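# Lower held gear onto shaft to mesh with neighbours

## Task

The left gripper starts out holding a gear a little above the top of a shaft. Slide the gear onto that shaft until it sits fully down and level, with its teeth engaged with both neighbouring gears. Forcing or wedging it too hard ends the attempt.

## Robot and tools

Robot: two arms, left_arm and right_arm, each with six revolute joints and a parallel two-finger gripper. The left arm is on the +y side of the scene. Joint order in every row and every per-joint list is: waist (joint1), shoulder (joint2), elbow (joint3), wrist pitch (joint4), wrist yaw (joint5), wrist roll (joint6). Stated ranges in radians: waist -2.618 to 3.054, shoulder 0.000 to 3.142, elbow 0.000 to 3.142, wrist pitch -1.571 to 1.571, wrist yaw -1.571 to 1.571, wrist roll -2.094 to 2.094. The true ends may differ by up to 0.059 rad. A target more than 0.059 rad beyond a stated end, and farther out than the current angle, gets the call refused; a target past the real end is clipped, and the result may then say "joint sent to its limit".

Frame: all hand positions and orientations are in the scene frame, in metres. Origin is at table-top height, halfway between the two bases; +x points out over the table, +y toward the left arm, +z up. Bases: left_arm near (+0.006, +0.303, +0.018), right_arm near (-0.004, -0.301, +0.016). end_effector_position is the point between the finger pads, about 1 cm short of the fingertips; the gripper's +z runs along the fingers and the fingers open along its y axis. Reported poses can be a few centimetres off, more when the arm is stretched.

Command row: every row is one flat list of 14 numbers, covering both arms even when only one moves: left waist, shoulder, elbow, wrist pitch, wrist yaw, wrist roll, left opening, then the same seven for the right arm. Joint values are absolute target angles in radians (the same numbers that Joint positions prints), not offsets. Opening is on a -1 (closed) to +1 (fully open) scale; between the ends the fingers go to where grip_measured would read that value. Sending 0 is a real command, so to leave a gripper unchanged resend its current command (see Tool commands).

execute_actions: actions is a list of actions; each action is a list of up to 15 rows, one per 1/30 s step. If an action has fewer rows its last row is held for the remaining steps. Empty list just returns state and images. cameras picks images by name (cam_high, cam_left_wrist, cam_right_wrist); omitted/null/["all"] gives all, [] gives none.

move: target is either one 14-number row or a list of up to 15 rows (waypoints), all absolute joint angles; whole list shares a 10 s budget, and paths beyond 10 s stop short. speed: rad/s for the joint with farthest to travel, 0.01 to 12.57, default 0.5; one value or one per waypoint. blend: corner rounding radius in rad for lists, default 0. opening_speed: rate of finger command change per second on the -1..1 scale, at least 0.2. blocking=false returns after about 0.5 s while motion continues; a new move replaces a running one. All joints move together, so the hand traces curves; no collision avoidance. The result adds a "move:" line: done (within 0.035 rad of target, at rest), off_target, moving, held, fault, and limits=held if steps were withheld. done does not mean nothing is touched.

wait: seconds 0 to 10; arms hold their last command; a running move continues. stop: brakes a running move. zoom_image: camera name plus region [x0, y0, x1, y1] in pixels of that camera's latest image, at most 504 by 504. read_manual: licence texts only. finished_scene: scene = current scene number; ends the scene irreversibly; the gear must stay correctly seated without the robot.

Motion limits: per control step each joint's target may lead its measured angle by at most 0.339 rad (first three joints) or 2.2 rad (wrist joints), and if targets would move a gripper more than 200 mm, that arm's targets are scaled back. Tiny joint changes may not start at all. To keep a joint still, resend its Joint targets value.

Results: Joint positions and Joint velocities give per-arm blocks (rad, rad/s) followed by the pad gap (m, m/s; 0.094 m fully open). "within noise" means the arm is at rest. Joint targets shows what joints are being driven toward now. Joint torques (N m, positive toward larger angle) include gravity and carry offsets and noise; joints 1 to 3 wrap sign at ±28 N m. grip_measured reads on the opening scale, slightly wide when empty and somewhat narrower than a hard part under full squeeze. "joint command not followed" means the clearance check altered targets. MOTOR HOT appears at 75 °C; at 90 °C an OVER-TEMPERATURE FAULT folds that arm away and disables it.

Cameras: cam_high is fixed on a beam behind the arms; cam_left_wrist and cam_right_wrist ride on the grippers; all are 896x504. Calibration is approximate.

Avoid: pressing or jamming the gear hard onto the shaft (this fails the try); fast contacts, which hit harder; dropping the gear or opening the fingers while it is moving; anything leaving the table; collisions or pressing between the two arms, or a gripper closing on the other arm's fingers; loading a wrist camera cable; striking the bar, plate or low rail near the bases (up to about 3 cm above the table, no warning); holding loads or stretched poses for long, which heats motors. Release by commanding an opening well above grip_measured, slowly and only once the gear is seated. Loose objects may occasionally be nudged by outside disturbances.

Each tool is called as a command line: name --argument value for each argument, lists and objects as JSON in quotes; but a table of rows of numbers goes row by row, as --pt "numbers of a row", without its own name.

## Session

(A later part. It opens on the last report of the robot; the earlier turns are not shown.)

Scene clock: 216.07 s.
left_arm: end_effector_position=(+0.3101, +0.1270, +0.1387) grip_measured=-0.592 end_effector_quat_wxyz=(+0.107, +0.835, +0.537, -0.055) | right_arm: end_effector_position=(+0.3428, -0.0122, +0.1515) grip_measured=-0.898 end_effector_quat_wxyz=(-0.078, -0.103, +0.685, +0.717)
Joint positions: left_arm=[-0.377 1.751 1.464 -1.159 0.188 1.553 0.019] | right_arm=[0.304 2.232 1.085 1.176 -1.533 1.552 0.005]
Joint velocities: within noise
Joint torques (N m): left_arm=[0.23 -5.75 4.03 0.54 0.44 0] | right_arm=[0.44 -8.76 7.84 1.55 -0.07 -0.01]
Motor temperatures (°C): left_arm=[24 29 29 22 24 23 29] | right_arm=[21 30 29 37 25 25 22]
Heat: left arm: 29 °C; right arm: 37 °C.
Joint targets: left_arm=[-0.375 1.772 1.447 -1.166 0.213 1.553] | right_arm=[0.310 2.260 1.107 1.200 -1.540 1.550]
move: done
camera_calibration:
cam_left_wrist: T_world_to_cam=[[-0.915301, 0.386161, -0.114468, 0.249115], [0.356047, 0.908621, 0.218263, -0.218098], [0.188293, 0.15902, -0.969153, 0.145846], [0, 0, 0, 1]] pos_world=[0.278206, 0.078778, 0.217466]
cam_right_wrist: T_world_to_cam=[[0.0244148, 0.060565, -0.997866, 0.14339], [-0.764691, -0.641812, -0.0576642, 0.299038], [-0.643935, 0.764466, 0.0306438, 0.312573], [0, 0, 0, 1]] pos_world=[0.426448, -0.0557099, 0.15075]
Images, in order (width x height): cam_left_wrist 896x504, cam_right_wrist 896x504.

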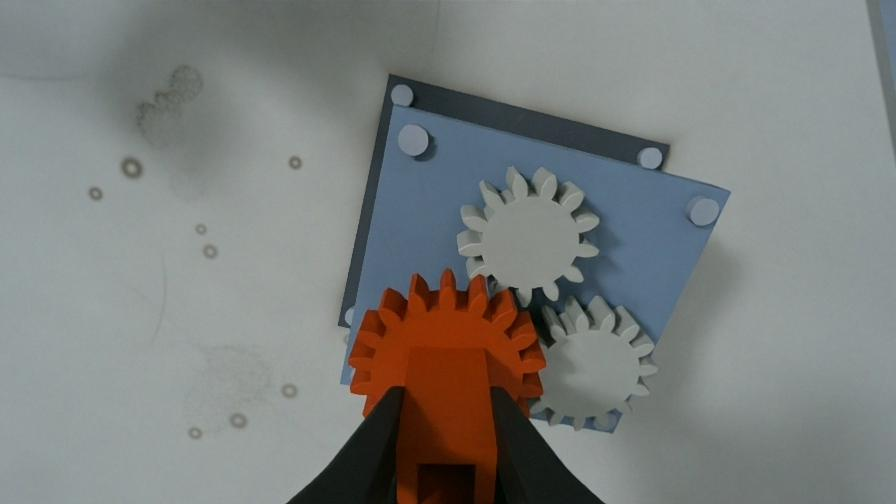

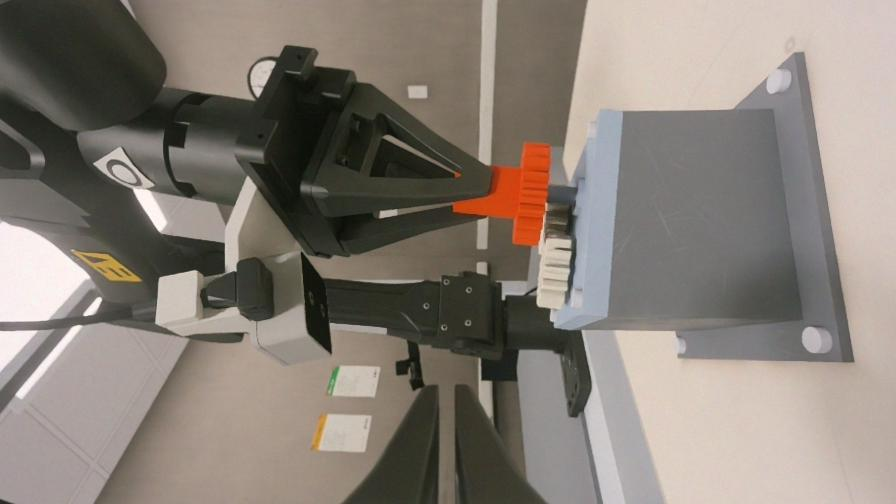

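move --pt "-0.384 1.772 1.447 -1.166 0.175 1.553 -1 0.31 2.26 1.107 1.20 -1.54 1.55 -0.9" --pt "-0.408 1.772 1.447 -1.166 0.142 1.553 -1 0.31 2.26 1.107 1.20 -1.54 1.55 -0.9" --speed 0.05 --cameras '["cam_left_wrist","cam_right_wrist"]'

zoom_image --camera "cam_right_wrist" --region '[480, 120, 600, 260]'

zoom_image --camera "cam_left_wrist" --region '[420, 240, 620, 440]'

Scene clock: 242.27 s.
left_arm: end_effector_position=(+0.3099, +0.1264, +0.1376) grip_measured=-0.592 end_effector_quat_wxyz=(+0.097, +0.842, +0.529, -0.039) | right_arm: end_effector_position=(+0.3428, -0.0122, +0.1515) grip_measured=-0.898 end_effector_quat_wxyz=(-0.078, -0.103, +0.685, +0.717)
Joint positions: left_arm=[-0.399 1.751 1.464 -1.156 0.149 1.553 0.019] | right_arm=[0.304 2.232 1.085 1.176 -1.533 1.552 0.005]
Joint velocities: within noise
Joint torques (N m): left_arm=[-0.69 -5.76 4.03 0.53 0.02 0] | right_arm=[0.44 -8.75 7.86 1.56 -0.08 -0.01]
Motor temperatures (°C): left_arm=[24 29 29 22 24 23 30] | right_arm=[21 30 29 37 25 25 22]
Heat: left arm: 30 °C; right arm: 37 °C.
Joint targets: left_arm=[-0.408 1.772 1.447 -1.166 0.142 1.553] | right_arm=[0.310 2.260 1.107 1.200 -1.540 1.550]
move: done
camera_calibration:
cam_left_wrist: T_world_to_cam=[[-0.906406, 0.405464, -0.118433, 0.244398], [0.366694, 0.894469, 0.255853, -0.223914], [0.209674, 0.188478, -0.959434, 0.133219], [0, 0, 0, 1]] pos_world=[0.275699, 0.076081, 0.214048]
cam_right_wrist: T_world_to_cam=[[0.0244148, 0.060565, -0.997866, 0.14339], [-0.764691, -0.641812, -0.0576642, 0.299038], [-0.643935, 0.764466, 0.0306438, 0.312573], [0, 0, 0, 1]] pos_world=[0.426448, -0.0557099, 0.15075]
Images, in order (width x height): cam_left_wrist 896x504, cam_right_wrist 896x504.

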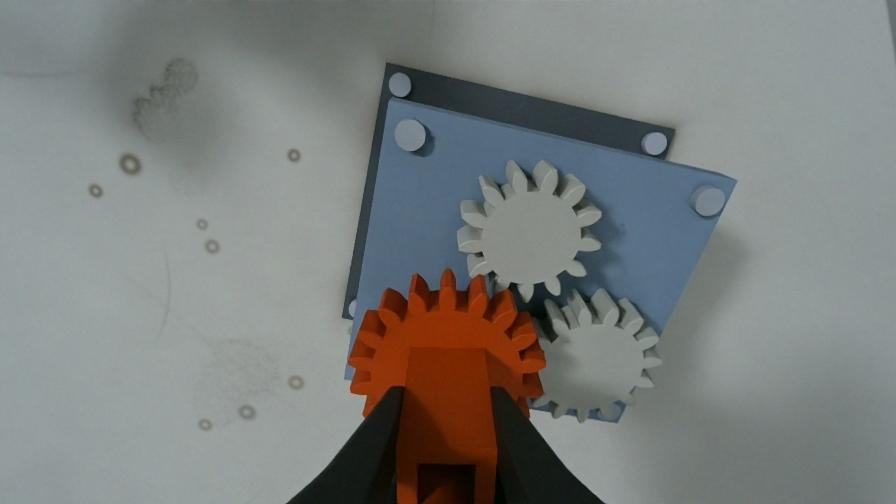

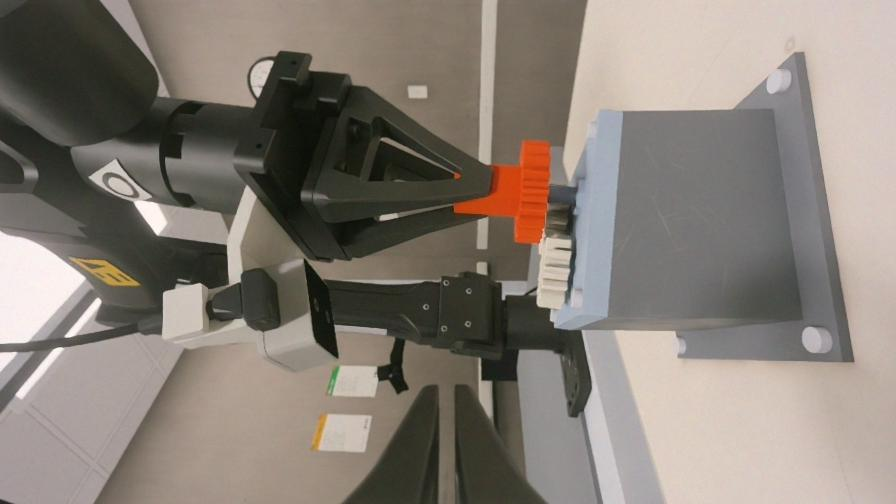

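Scaled by 3.600.

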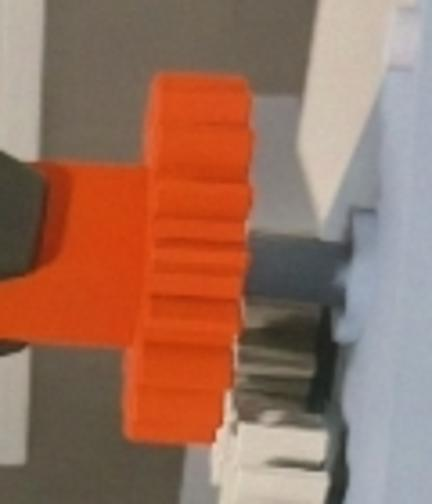

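Scaled by 2.520.

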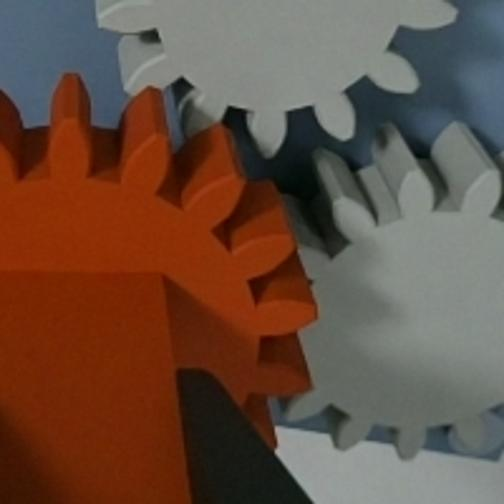

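move --target '[-0.408,1.772,1.440,-1.158,0.142,1.530,-1,0.31,2.26,1.107,1.20,-1.54,1.55,-0.9]' --speed 0.03 --cameras '["cam_left_wrist","cam_right_wrist"]'

zoom_image --camera "cam_right_wrist" --region '[480, 120, 600, 260]'

zoom_image --camera "cam_left_wrist" --region '[440, 240, 550, 350]'

Scene clock: 251.47 s.
left_arm: end_effector_position=(+0.3101, +0.1264, +0.1376) grip_measured=-0.592 end_effector_quat_wxyz=(+0.097, +0.838, +0.536, -0.039) | right_arm: end_effector_position=(+0.3428, -0.0122, +0.1515) grip_measured=-0.898 end_effector_quat_wxyz=(-0.078, -0.103, +0.685, +0.717)
Joint positions: left_arm=[-0.399 1.751 1.464 -1.155 0.148 1.538 0.019] | right_arm=[0.304 2.232 1.085 1.176 -1.533 1.552 0.005]
Joint velocities: within noise
Joint torques (N m): left_arm=[-0.68 -5.76 3.55 0.6 0.03 -0.09] | right_arm=[0.44 -8.76 7.84 1.56 -0.08 -0.01]
Motor temperatures (°C): left_arm=[24 29 29 22 24 23 30] | right_arm=[21 30 29 37 25 25 22]
Heat: left arm: 30 °C; right arm: 37 °C.
Joint targets: left_arm=[-0.408 1.772 1.440 -1.158 0.142 1.530] | right_arm=[0.310 2.260 1.107 1.200 -1.540 1.550]
move: done
camera_calibration:
cam_left_wrist: T_world_to_cam=[[-0.912519, 0.392046, -0.116656, 0.247941], [0.354077, 0.899896, 0.254591, -0.220535], [0.204789, 0.191014, -0.959987, 0.13446], [0, 0, 0, 1]] pos_world=[0.276802, 0.0755708, 0.21415]
cam_right_wrist: T_world_to_cam=[[0.0244148, 0.060565, -0.997866, 0.14339], [-0.764691, -0.641812, -0.0576642, 0.299038], [-0.643935, 0.764466, 0.0306438, 0.312573], [0, 0, 0, 1]] pos_world=[0.426448, -0.0557099, 0.15075]
Images, in order (width x height): cam_left_wrist 896x504, cam_right_wrist 896x504.

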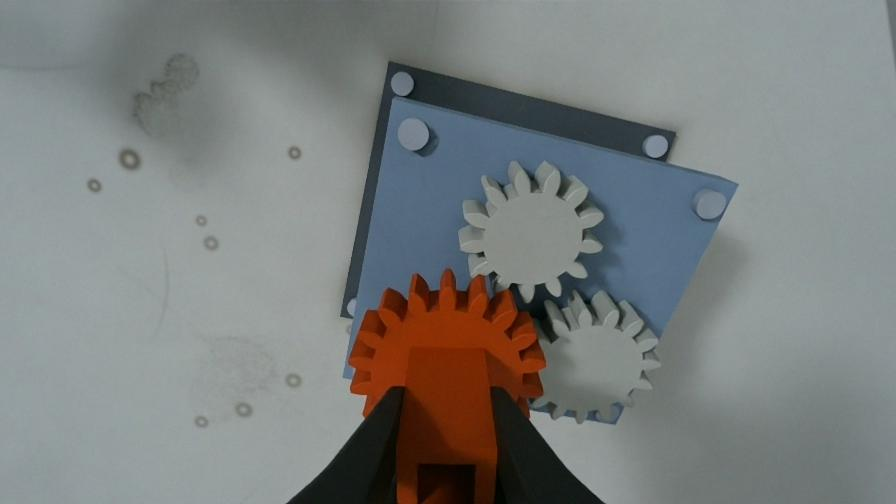

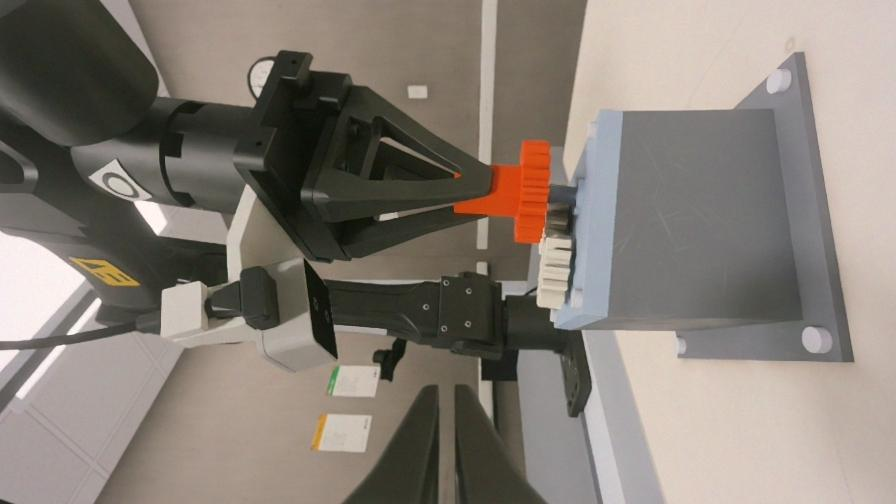

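Scaled by 3.600.

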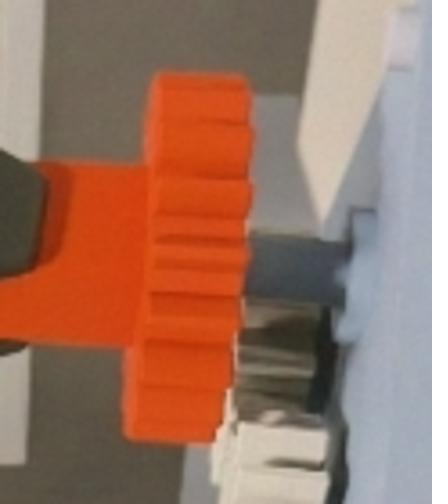

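Scaled by 4.582.

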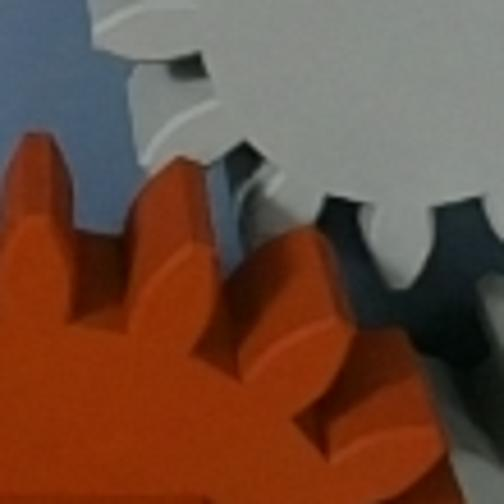

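move --target '[-0.408,1.772,1.447,-1.162,0.142,1.530,-1,0.31,2.26,1.107,1.20,-1.54,-1.55,-0.9]' --cameras '["cam_right_wrist"]'

zoom_image --camera "cam_right_wrist" --region '[290, 60, 430, 260]'

zoom_image --camera "cam_right_wrist" --region '[310, 120, 380, 220]'

Scene clock: 266.50 s.
left_arm: end_effector_position=(+0.3101, +0.1264, +0.1376) grip_measured=-0.592 end_effector_quat_wxyz=(+0.097, +0.838, +0.536, -0.039) | right_arm: end_effector_position=(+0.3428, -0.0123, +0.1520) grip_measured=-0.898 end_effector_quat_wxyz=(+0.715, -0.687, -0.091, +0.090)
Joint positions: left_arm=[-0.399 1.751 1.464 -1.155 0.148 1.537 0.019] | right_arm=[0.304 2.232 1.085 1.183 -1.533 -1.548 0.005]
Joint velocities: within noise
Joint torques (N m): left_arm=[-0.68 -5.75 4.04 0.57 0.03 -0.08] | right_arm=[0.43 -8.75 7.86 1.48 -0.07 0]
Motor temperatures (°C): left_arm=[24 29 29 22 24 23 30] | right_arm=[21 30 29 38 25 25 22]
Heat: left arm: 30 °C; right arm: 38 °C.
Joint targets: left_arm=[-0.408 1.772 1.447 -1.162 0.142 1.530] | right_arm=[0.310 2.260 1.107 1.200 -1.540 -1.550]
move: done
camera_calibration:
cam_right_wrist: T_world_to_cam=[[0.0026901, -0.026613, 0.999642, -0.1534], [0.982761, -0.184723, -0.00756247, -0.302001], [0.184858, 0.98243, 0.0256573, 0.0318431], [0, 0, 0, 1]] pos_world=[0.291321, -0.0911526, 0.150245]
Images, in order (width x height): cam_right_wrist 896x504.

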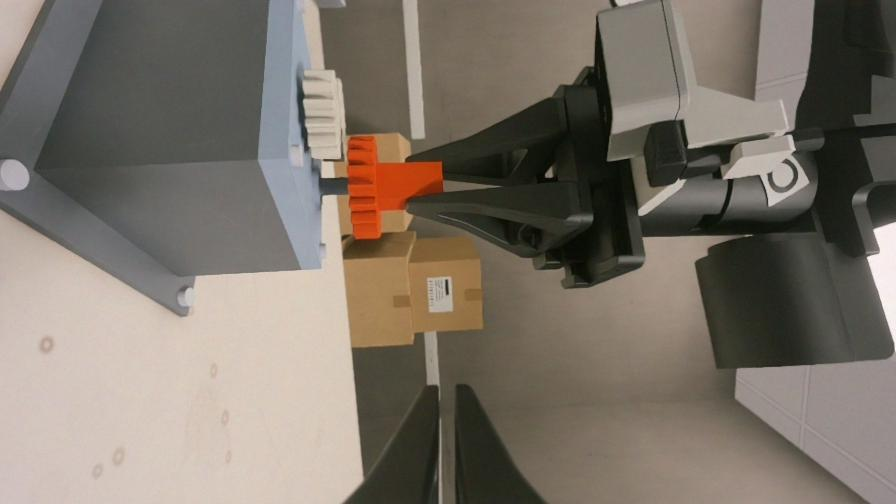

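Scaled by 2.520.

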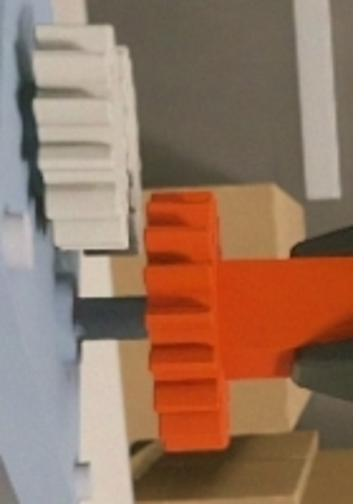

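Scaled by 5.040.

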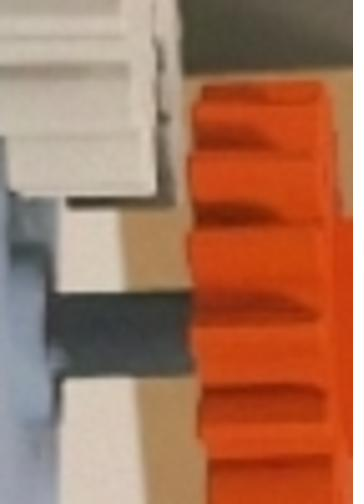

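move --target '[-0.414,1.772,1.444,-1.160,0.142,1.530,-1,0.31,2.26,1.107,1.20,-1.54,-1.55,-0.9]' --speed 0.03 --cameras '[]'

move --target '[-0.414,1.772,1.438,-1.152,0.142,1.530,-1,0.31,2.26,1.107,1.20,-1.54,-1.55,-0.9]' --speed 0.03 --cameras '["cam_right_wrist","cam_left_wrist"]'

zoom_image --camera "cam_right_wrist" --region '[290, 60, 430, 260]'

Scene clock: 287.20 s.
left_arm: end_effector_position=(+0.3098, +0.1261, +0.1374) grip_measured=-0.592 end_effector_quat_wxyz=(+0.095, +0.839, +0.535, -0.037) | right_arm: end_effector_position=(+0.3428, -0.0123, +0.1520) grip_measured=-0.898 end_effector_quat_wxyz=(+0.715, -0.687, -0.091, +0.090)
Joint positions: left_arm=[-0.403 1.751 1.464 -1.155 0.142 1.537 0.019] | right_arm=[0.304 2.232 1.085 1.183 -1.533 -1.549 0.005]
Joint velocities: within noise
Joint torques (N m): left_arm=[-0.8 -5.75 3.81 0.59 0.1 -0.08] | right_arm=[0.44 -8.75 7.84 1.48 -0.07 0]
Motor temperatures (°C): left_arm=[24 29 29 23 24 23 30] | right_arm=[21 30 29 37 25 25 22]
Heat: left arm: 30 °C; right arm: 37 °C.
Joint targets: left_arm=[-0.414 1.772 1.444 -1.160 0.142 1.530] | right_arm=[0.310 2.260 1.107 1.200 -1.540 -1.550]
move: done
No camera images: "cameras" was empty.

Scene clock: 287.90 s.
left_arm: end_effector_position=(+0.3099, +0.1259, +0.1375) grip_measured=-0.592 end_effector_quat_wxyz=(+0.096, +0.839, +0.534, -0.037) | right_arm: end_effector_position=(+0.3428, -0.0123, +0.1520) grip_measured=-0.898 end_effector_quat_wxyz=(+0.715, -0.687, -0.091, +0.090)
Joint positions: left_arm=[-0.403 1.751 1.464 -1.155 0.142 1.537 0.019] | right_arm=[0.304 2.232 1.085 1.183 -1.533 -1.549 0.005]
Joint velocities: within noise
Joint torques (N m): left_arm=[-0.8 -5.76 3.41 0.66 0.1 -0.08] | right_arm=[0.44 -8.75 7.86 1.48 -0.07 0]
Motor temperatures (°C): left_arm=[24 29 29 23 24 23 30] | right_arm=[21 30 29 37 25 25 22]
Heat: left arm: 30 °C; right arm: 37 °C.
Joint targets: left_arm=[-0.414 1.772 1.438 -1.152 0.142 1.530] | right_arm=[0.310 2.260 1.107 1.200 -1.540 -1.550]
move: done
camera_calibration:
cam_left_wrist: T_world_to_cam=[[-0.910926, 0.395428, -0.117685, 0.247266], [0.355994, 0.897528, 0.260213, -0.221065], [0.208522, 0.19514, -0.958352, 0.132543], [0, 0, 0, 1]] pos_world=[0.276301, 0.0747717, 0.213647]
cam_right_wrist: T_world_to_cam=[[0.00204167, -0.0267933, 0.999639, -0.153129], [0.982745, -0.184836, -0.00696134, -0.302098], [0.184956, 0.982404, 0.0259536, 0.0317704], [0, 0, 0, 1]] pos_world=[0.291321, -0.0911528, 0.150146]
Images, in order (width x height): cam_left_wrist 896x504, cam_right_wrist 896x504.

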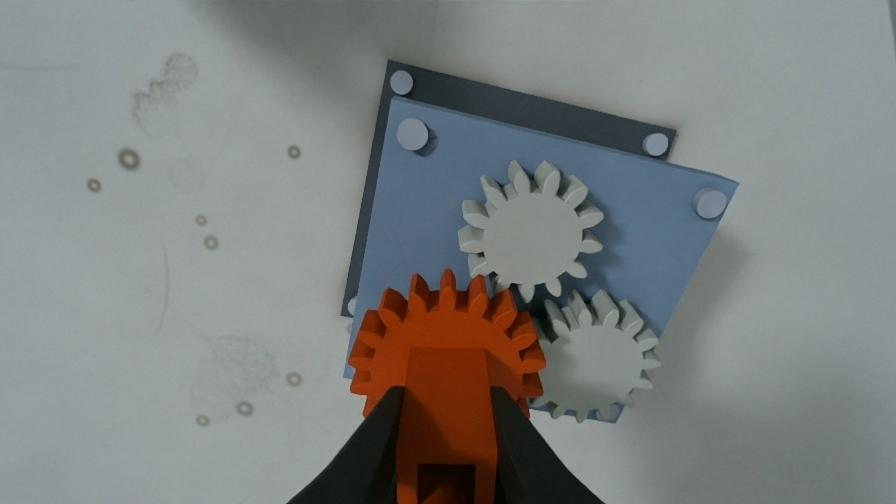

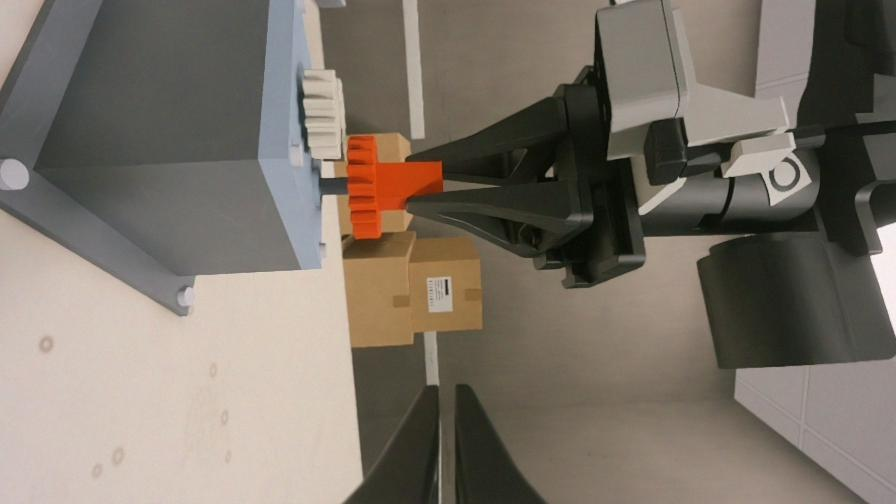

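Scaled by 2.520.

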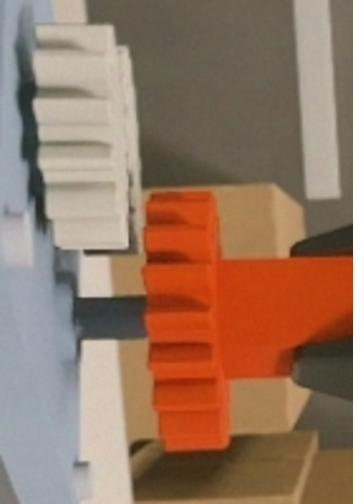

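move --pt "-0.403 1.772 1.440 -1.154 0.142 1.530 -1 0.31 2.26 1.107 1.20 -1.54 -1.55 -0.9" --pt "-0.396 1.772 1.440 -1.154 0.142 1.530 -1 0.31 2.26 1.107 1.20 -1.54 -1.55 -0.9" --speed 0.03 --cameras '["cam_left_wrist","cam_right_wrist"]'

zoom_image --camera "cam_left_wrist" --region '[440, 240, 550, 350]'

zoom_image --camera "cam_left_wrist" --region '[500, 270, 610, 380]'

Scene clock: 307.37 s.
left_arm: end_effector_position=(+0.3105, +0.1268, +0.1374) grip_measured=-0.592 end_effector_quat_wxyz=(+0.096, +0.838, +0.536, -0.037) | right_arm: end_effector_position=(+0.3428, -0.0123, +0.1520) grip_measured=-0.898 end_effector_quat_wxyz=(+0.715, -0.687, -0.091, +0.090)
Joint positions: left_arm=[-0.4 1.751 1.464 -1.155 0.142 1.537 0.019] | right_arm=[0.304 2.232 1.085 1.183 -1.533 -1.549 0.005]
Joint velocities: within noise
Joint torques (N m): left_arm=[0.4 -5.75 3.54 0.64 0.1 -0.07] | right_arm=[0.44 -8.75 7.87 1.48 -0.07 -0.01]
Motor temperatures (°C): left_arm=[24 29 28 23 24 23 30] | right_arm=[21 30 29 37 25 25 22]
Heat: left arm: 30 °C; right arm: 37 °C.
Joint targets: left_arm=[-0.396 1.772 1.440 -1.154 0.142 1.530] | right_arm=[0.310 2.260 1.107 1.200 -1.540 -1.550]
move: done
camera_calibration:
cam_left_wrist: T_world_to_cam=[[-0.912125, 0.392668, -0.117641, 0.24808], [0.353274, 0.89859, 0.260256, -0.221456], [0.207905, 0.195827, -0.958346, 0.13234], [0, 0, 0, 1]] pos_world=[0.277001, 0.0756696, 0.213647]
cam_right_wrist: T_world_to_cam=[[0.00161125, -0.0269138, 0.999636, -0.153015], [0.982745, -0.184848, -0.00656079, -0.302159], [0.184957, 0.982399, 0.0261516, 0.0317399], [0, 0, 0, 1]] pos_world=[0.291321, -0.0911528, 0.150147]
Images, in order (width x height): cam_left_wrist 896x504, cam_right_wrist 896x504.

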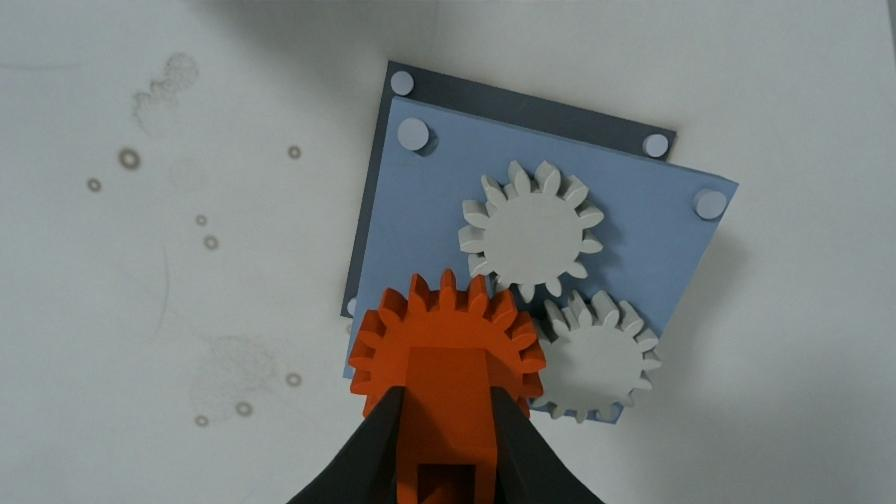

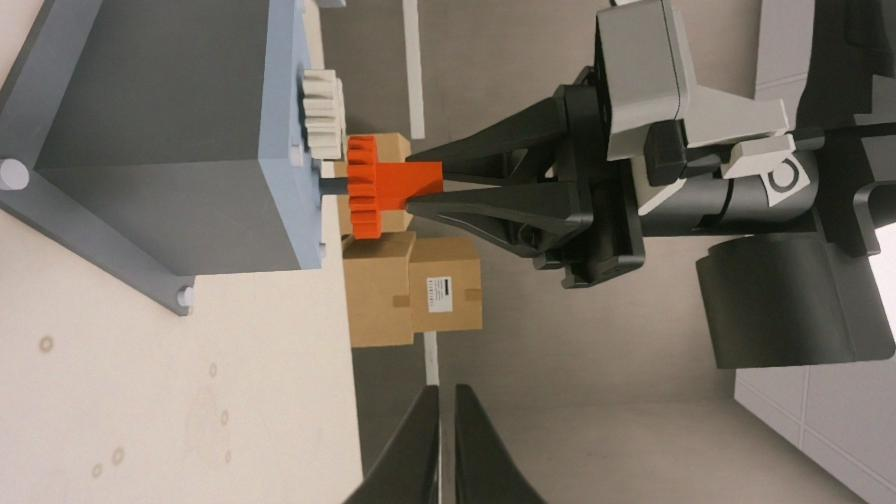

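Scaled by 4.582.

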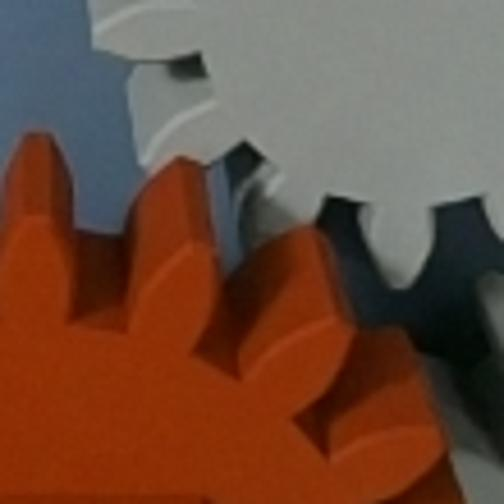

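Scaled by 4.582.

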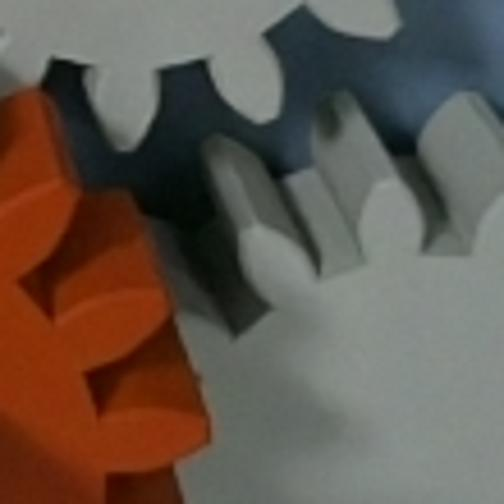

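move --target '[-0.396,1.772,1.440,-1.154,0.142,1.610,-1,0.31,2.26,1.107,1.20,-1.54,-1.55,-0.9]' --speed 0.05 --cameras '["cam_left_wrist","cam_right_wrist"]'

zoom_image --camera "cam_left_wrist" --region '[440, 240, 550, 350]'

zoom_image --camera "cam_left_wrist" --region '[500, 270, 610, 380]'

Scene clock: 320.77 s.
left_arm: end_effector_position=(+0.3104, +0.1266, +0.1375) grip_measured=-0.592 end_effector_quat_wxyz=(+0.097, +0.855, +0.509, -0.034) | right_arm: end_effector_position=(+0.3428, -0.0123, +0.1520) grip_measured=-0.898 end_effector_quat_wxyz=(+0.715, -0.687, -0.091, +0.090)
Joint positions: left_arm=[-0.4 1.751 1.464 -1.155 0.144 1.6 0.019] | right_arm=[0.304 2.232 1.085 1.183 -1.533 -1.549 0.005]
Joint velocities: within noise
Joint torques (N m): left_arm=[0.4 -5.75 3.55 0.64 0.09 0.11] | right_arm=[0.44 -8.75 7.86 1.48 -0.07 0]
Motor temperatures (°C): left_arm=[24 29 28 23 24 23 30] | right_arm=[21 30 29 37 25 25 22]
Heat: left arm: 30 °C; right arm: 37 °C.
Joint targets: left_arm=[-0.396 1.772 1.440 -1.154 0.142 1.610] | right_arm=[0.310 2.260 1.107 1.200 -1.540 -1.550]
move: done
camera_calibration:
cam_left_wrist: T_world_to_cam=[[-0.88449, 0.448697, -0.127861, 0.233753], [0.405175, 0.874588, 0.266325, -0.235084], [0.231325, 0.183755, -0.955365, 0.126278], [0, 0, 0, 1]] pos_world=[0.272791, 0.077513, 0.213138]
cam_right_wrist: T_world_to_cam=[[0.00161125, -0.0269138, 0.999636, -0.153015], [0.982745, -0.184848, -0.00656079, -0.302159], [0.184957, 0.982399, 0.0261516, 0.0317399], [0, 0, 0, 1]] pos_world=[0.291321, -0.0911528, 0.150147]
Images, in order (width x height): cam_left_wrist 896x504, cam_right_wrist 896x504.

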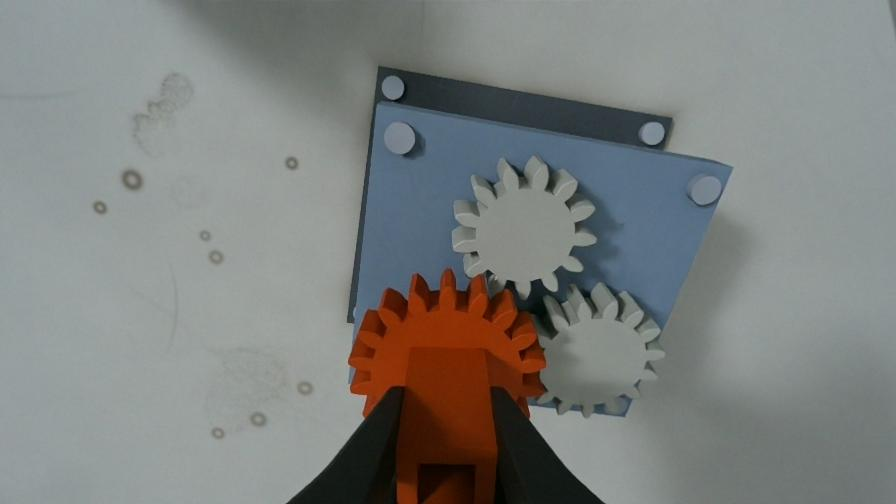

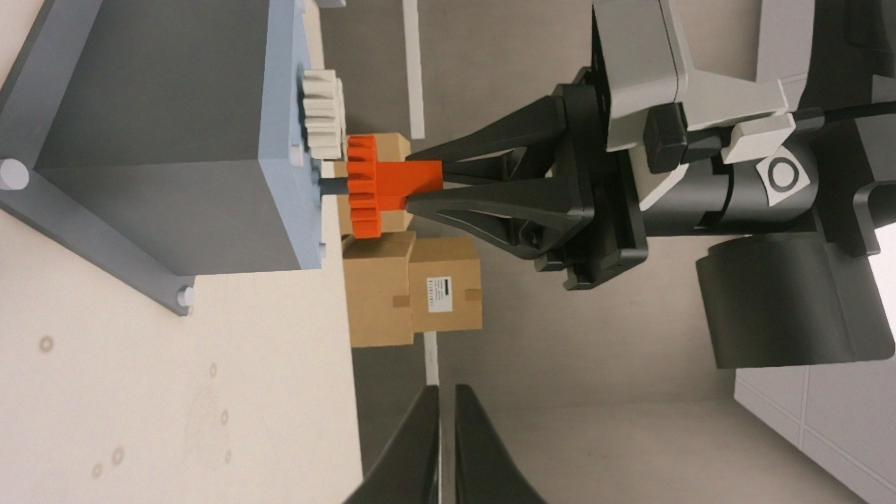

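Scaled by 4.582.

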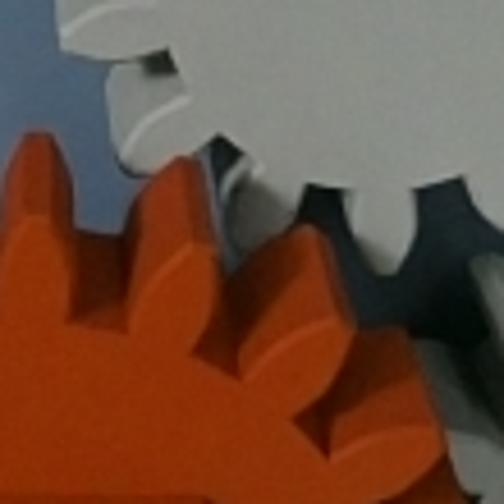

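Scaled by 4.582.

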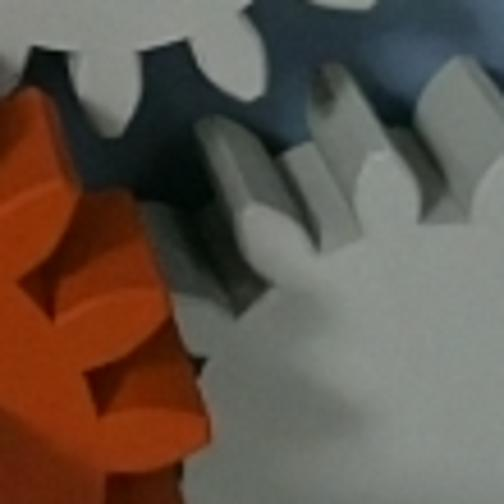

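move --target '[-0.396,1.772,1.440,-1.154,0.142,1.670,-1,0.31,2.26,1.107,1.20,-1.54,-1.55,-0.9]' --speed 0.05 --cameras '["cam_left_wrist"]'

zoom_image --camera "cam_left_wrist" --region '[440, 240, 550, 350]'

zoom_image --camera "cam_left_wrist" --region '[500, 270, 610, 380]'

Scene clock: 332.57 s.
left_arm: end_effector_position=(+0.3101, +0.1265, +0.1375) grip_measured=-0.592 end_effector_quat_wxyz=(+0.098, +0.870, +0.483, -0.032) | right_arm: end_effector_position=(+0.3428, -0.0123, +0.1520) grip_measured=-0.898 end_effector_quat_wxyz=(+0.715, -0.687, -0.091, +0.090)
Joint positions: left_arm=[-0.4 1.751 1.464 -1.155 0.145 1.66 0.019] | right_arm=[0.304 2.232 1.085 1.183 -1.533 -1.549 0.005]
Joint velocities: within noise
Joint torques (N m): left_arm=[0.42 -5.75 3.54 0.64 0.07 0.13] | right_arm=[0.44 -8.75 7.86 1.48 -0.07 0]
Motor temperatures (°C): left_arm=[24 29 28 23 24 23 30] | right_arm=[21 30 29 37 25 25 22]
Heat: left arm: 30 °C; right arm: 37 °C.
Joint targets: left_arm=[-0.396 1.772 1.440 -1.154 0.142 1.670] | right_arm=[0.310 2.260 1.107 1.200 -1.540 -1.550]
move: done
camera_calibration:
cam_left_wrist: T_world_to_cam=[[-0.855153, 0.500058, -0.136587, 0.219212], [0.452974, 0.848969, 0.27215, -0.247232], [0.252049, 0.170859, -0.952512, 0.121263], [0, 0, 0, 1]] pos_world=[0.268885, 0.0795545, 0.21273]
Images, in order (width x height): cam_left_wrist 896x504.

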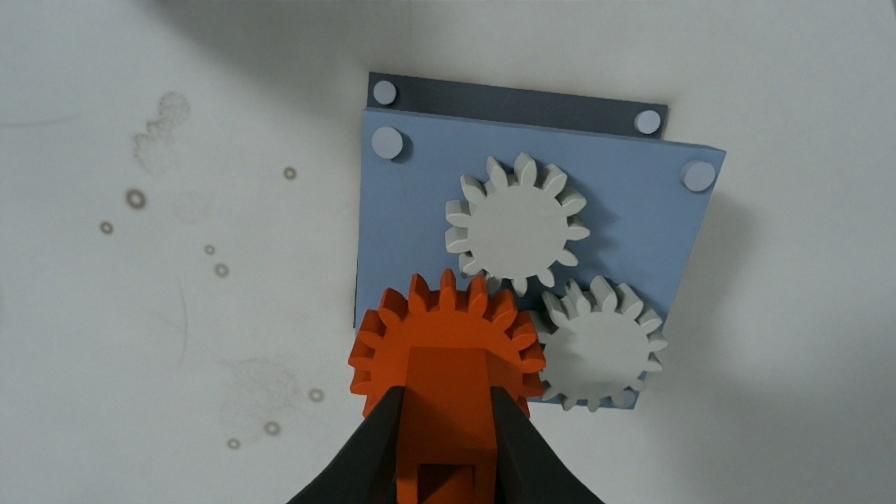

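Scaled by 4.582.

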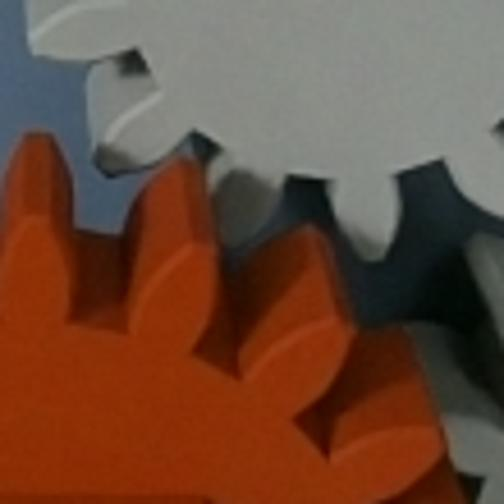

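Scaled by 4.582.

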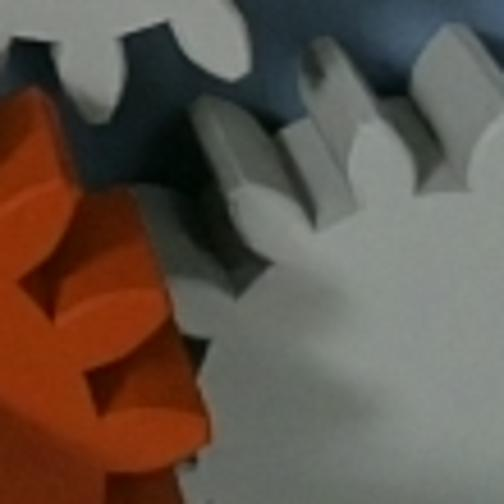

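move --target '[-0.396,1.772,1.440,-1.154,0.142,1.712,-1,0.31,2.26,1.107,1.20,-1.54,-1.55,-0.9]' --speed 0.05 --cameras '["cam_left_wrist"]'

zoom_image --camera "cam_left_wrist" --region '[440, 240, 550, 350]'

zoom_image --camera "cam_left_wrist" --region '[500, 270, 610, 380]'

Scene clock: 340.20 s.
left_arm: end_effector_position=(+0.3099, +0.1264, +0.1375) grip_measured=-0.592 end_effector_quat_wxyz=(+0.099, +0.879, +0.465, -0.030) | right_arm: end_effector_position=(+0.3428, -0.0123, +0.1520) grip_measured=-0.898 end_effector_quat_wxyz=(+0.715, -0.687, -0.091, +0.090)
Joint positions: left_arm=[-0.4 1.751 1.464 -1.156 0.146 1.702 0.019] | right_arm=[0.304 2.232 1.085 1.183 -1.533 -1.549 0.005]
Joint velocities: within noise
Joint torques (N m): left_arm=[0.42 -5.75 3.55 0.65 0.06 0.11] | right_arm=[0.44 -8.76 7.86 1.48 -0.07 0]
Motor temperatures (°C): left_arm=[24 29 28 23 24 23 30] | right_arm=[21 30 29 37 25 25 22]
Heat: left arm: 30 °C; right arm: 37 °C.
Joint targets: left_arm=[-0.396 1.772 1.440 -1.154 0.142 1.712] | right_arm=[0.310 2.260 1.107 1.200 -1.540 -1.550]
move: done
camera_calibration:
cam_left_wrist: T_world_to_cam=[[-0.832736, 0.534995, -0.142588, 0.208584], [0.485435, 0.829336, 0.276684, -0.255338], [0.266278, 0.161187, -0.950323, 0.117786], [0, 0, 0, 1]] pos_world=[0.266282, 0.0811838, 0.212325]
Images, in order (width x height): cam_left_wrist 896x504.

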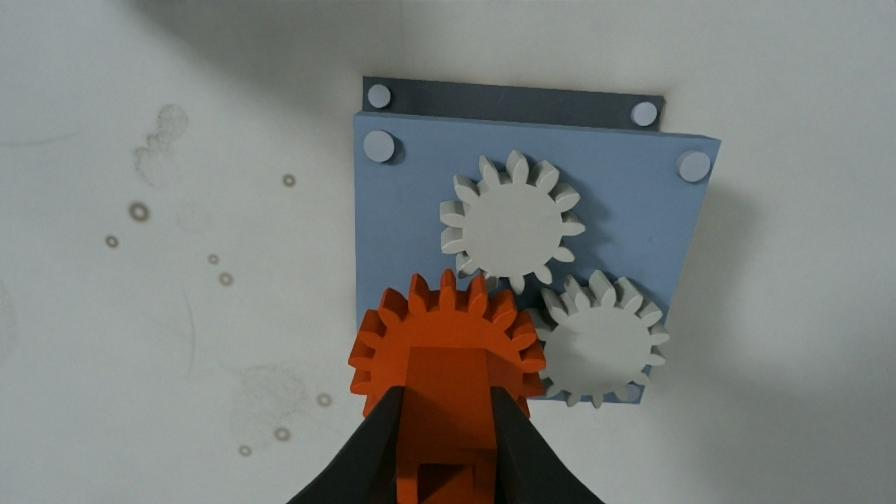

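Scaled by 4.582.

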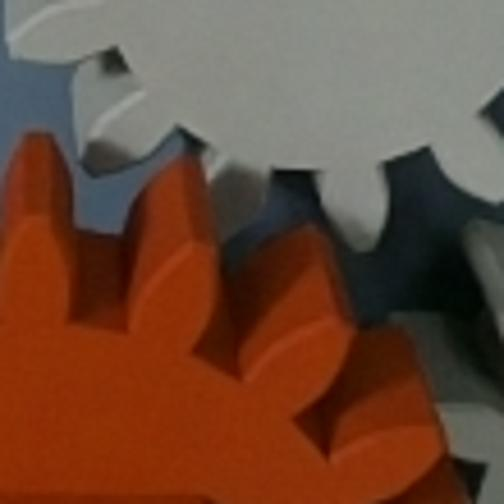

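Scaled by 4.582.

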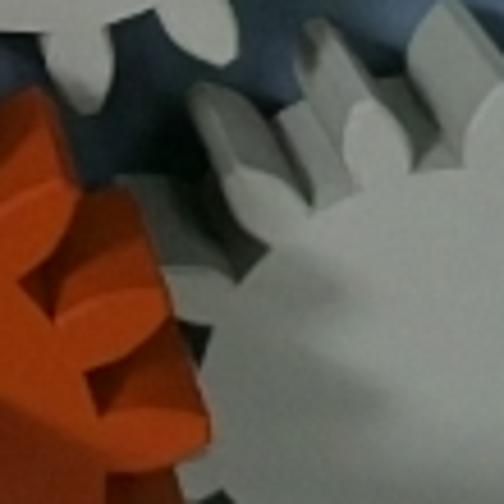

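move --pt "-0.388 1.772 1.442 -1.156 0.175 1.722 -1 0.31 2.26 1.107 1.20 -1.54 -1.55 -0.9" --pt "-0.373 1.772 1.442 -1.156 0.212 1.734 -1 0.31 2.26 1.107 1.20 -1.54 -1.55 -0.9" --speed 0.04 --cameras '["cam_left_wrist","cam_right_wrist"]'

zoom_image --camera "cam_right_wrist" --region '[290, 100, 430, 260]'

zoom_image --camera "cam_left_wrist" --region '[440, 240, 600, 380]'

Scene clock: 352.53 s.
left_arm: end_effector_position=(+0.3107, +0.1275, +0.1383) grip_measured=-0.592 end_effector_quat_wxyz=(+0.111, +0.878, +0.463, -0.045) | right_arm: end_effector_position=(+0.3428, -0.0123, +0.1520) grip_measured=-0.898 end_effector_quat_wxyz=(+0.715, -0.687, -0.091, +0.090)
Joint positions: left_arm=[-0.375 1.751 1.462 -1.156 0.188 1.725 0.019] | right_arm=[0.304 2.232 1.085 1.183 -1.533 -1.549 0.005]
Joint velocities: within noise
Joint torques (N m): left_arm=[0.24 -5.76 3.79 0.62 0.41 0.09] | right_arm=[0.44 -8.73 7.86 1.48 -0.06 -0.01]
Motor temperatures (°C): left_arm=[24 29 28 23 24 23 30] | right_arm=[21 30 29 37 25 25 22]
Heat: left arm: 30 °C; right arm: 37 °C.
Joint targets: left_arm=[-0.373 1.772 1.442 -1.156 0.212 1.734] | right_arm=[0.310 2.260 1.107 1.200 -1.540 -1.550]
move: done
camera_calibration:
cam_left_wrist: T_world_to_cam=[[-0.833401, 0.532017, -0.149665, 0.210243], [0.49157, 0.837337, 0.239217, -0.254582], [0.252588, 0.125793, -0.959362, 0.128178], [0, 0, 0, 1]] pos_world=[0.267985, 0.0851942, 0.215336]
cam_right_wrist: T_world_to_cam=[[0.00161125, -0.0269138, 0.999636, -0.153015], [0.982745, -0.184848, -0.00656079, -0.302159], [0.184957, 0.982399, 0.0261516, 0.0317399], [0, 0, 0, 1]] pos_world=[0.291321, -0.0911528, 0.150147]
Images, in order (width x height): cam_left_wrist 896x504, cam_right_wrist 896x504.

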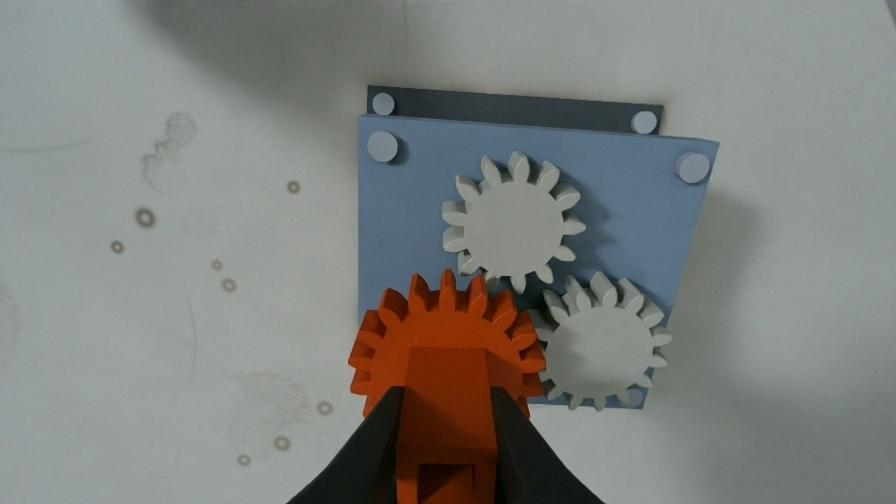

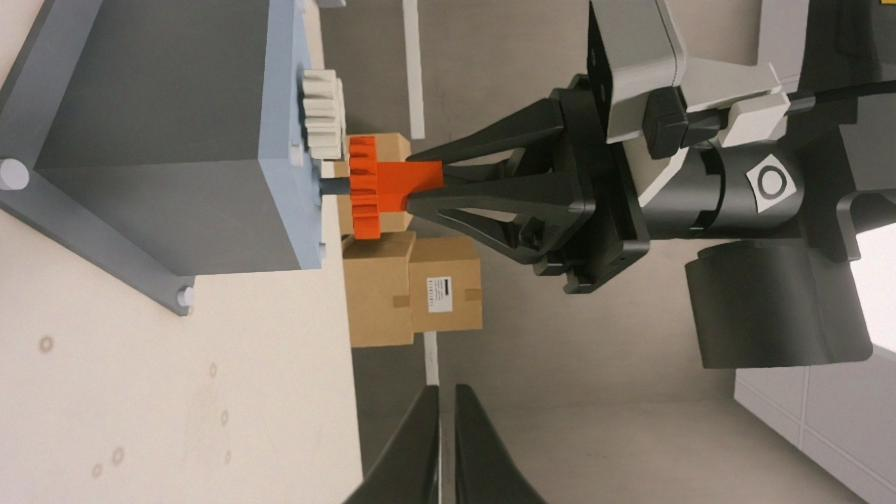

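Scaled by 3.150.

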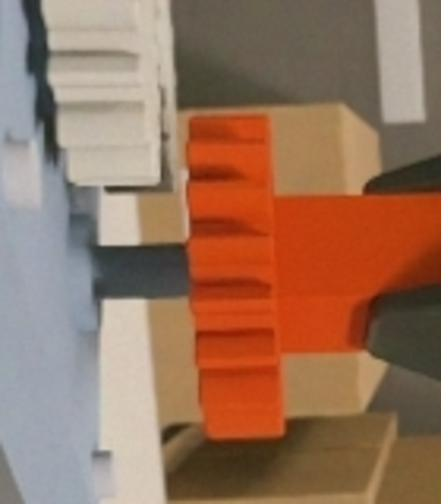

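Scaled by 3.150.

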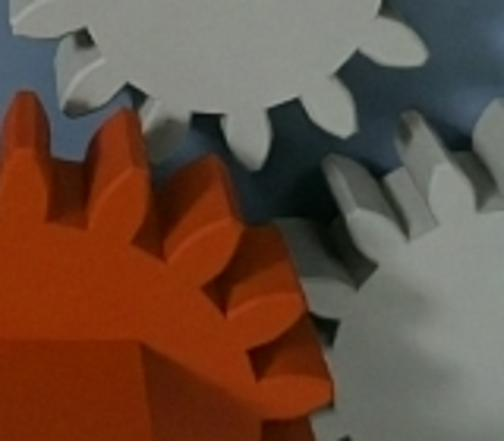

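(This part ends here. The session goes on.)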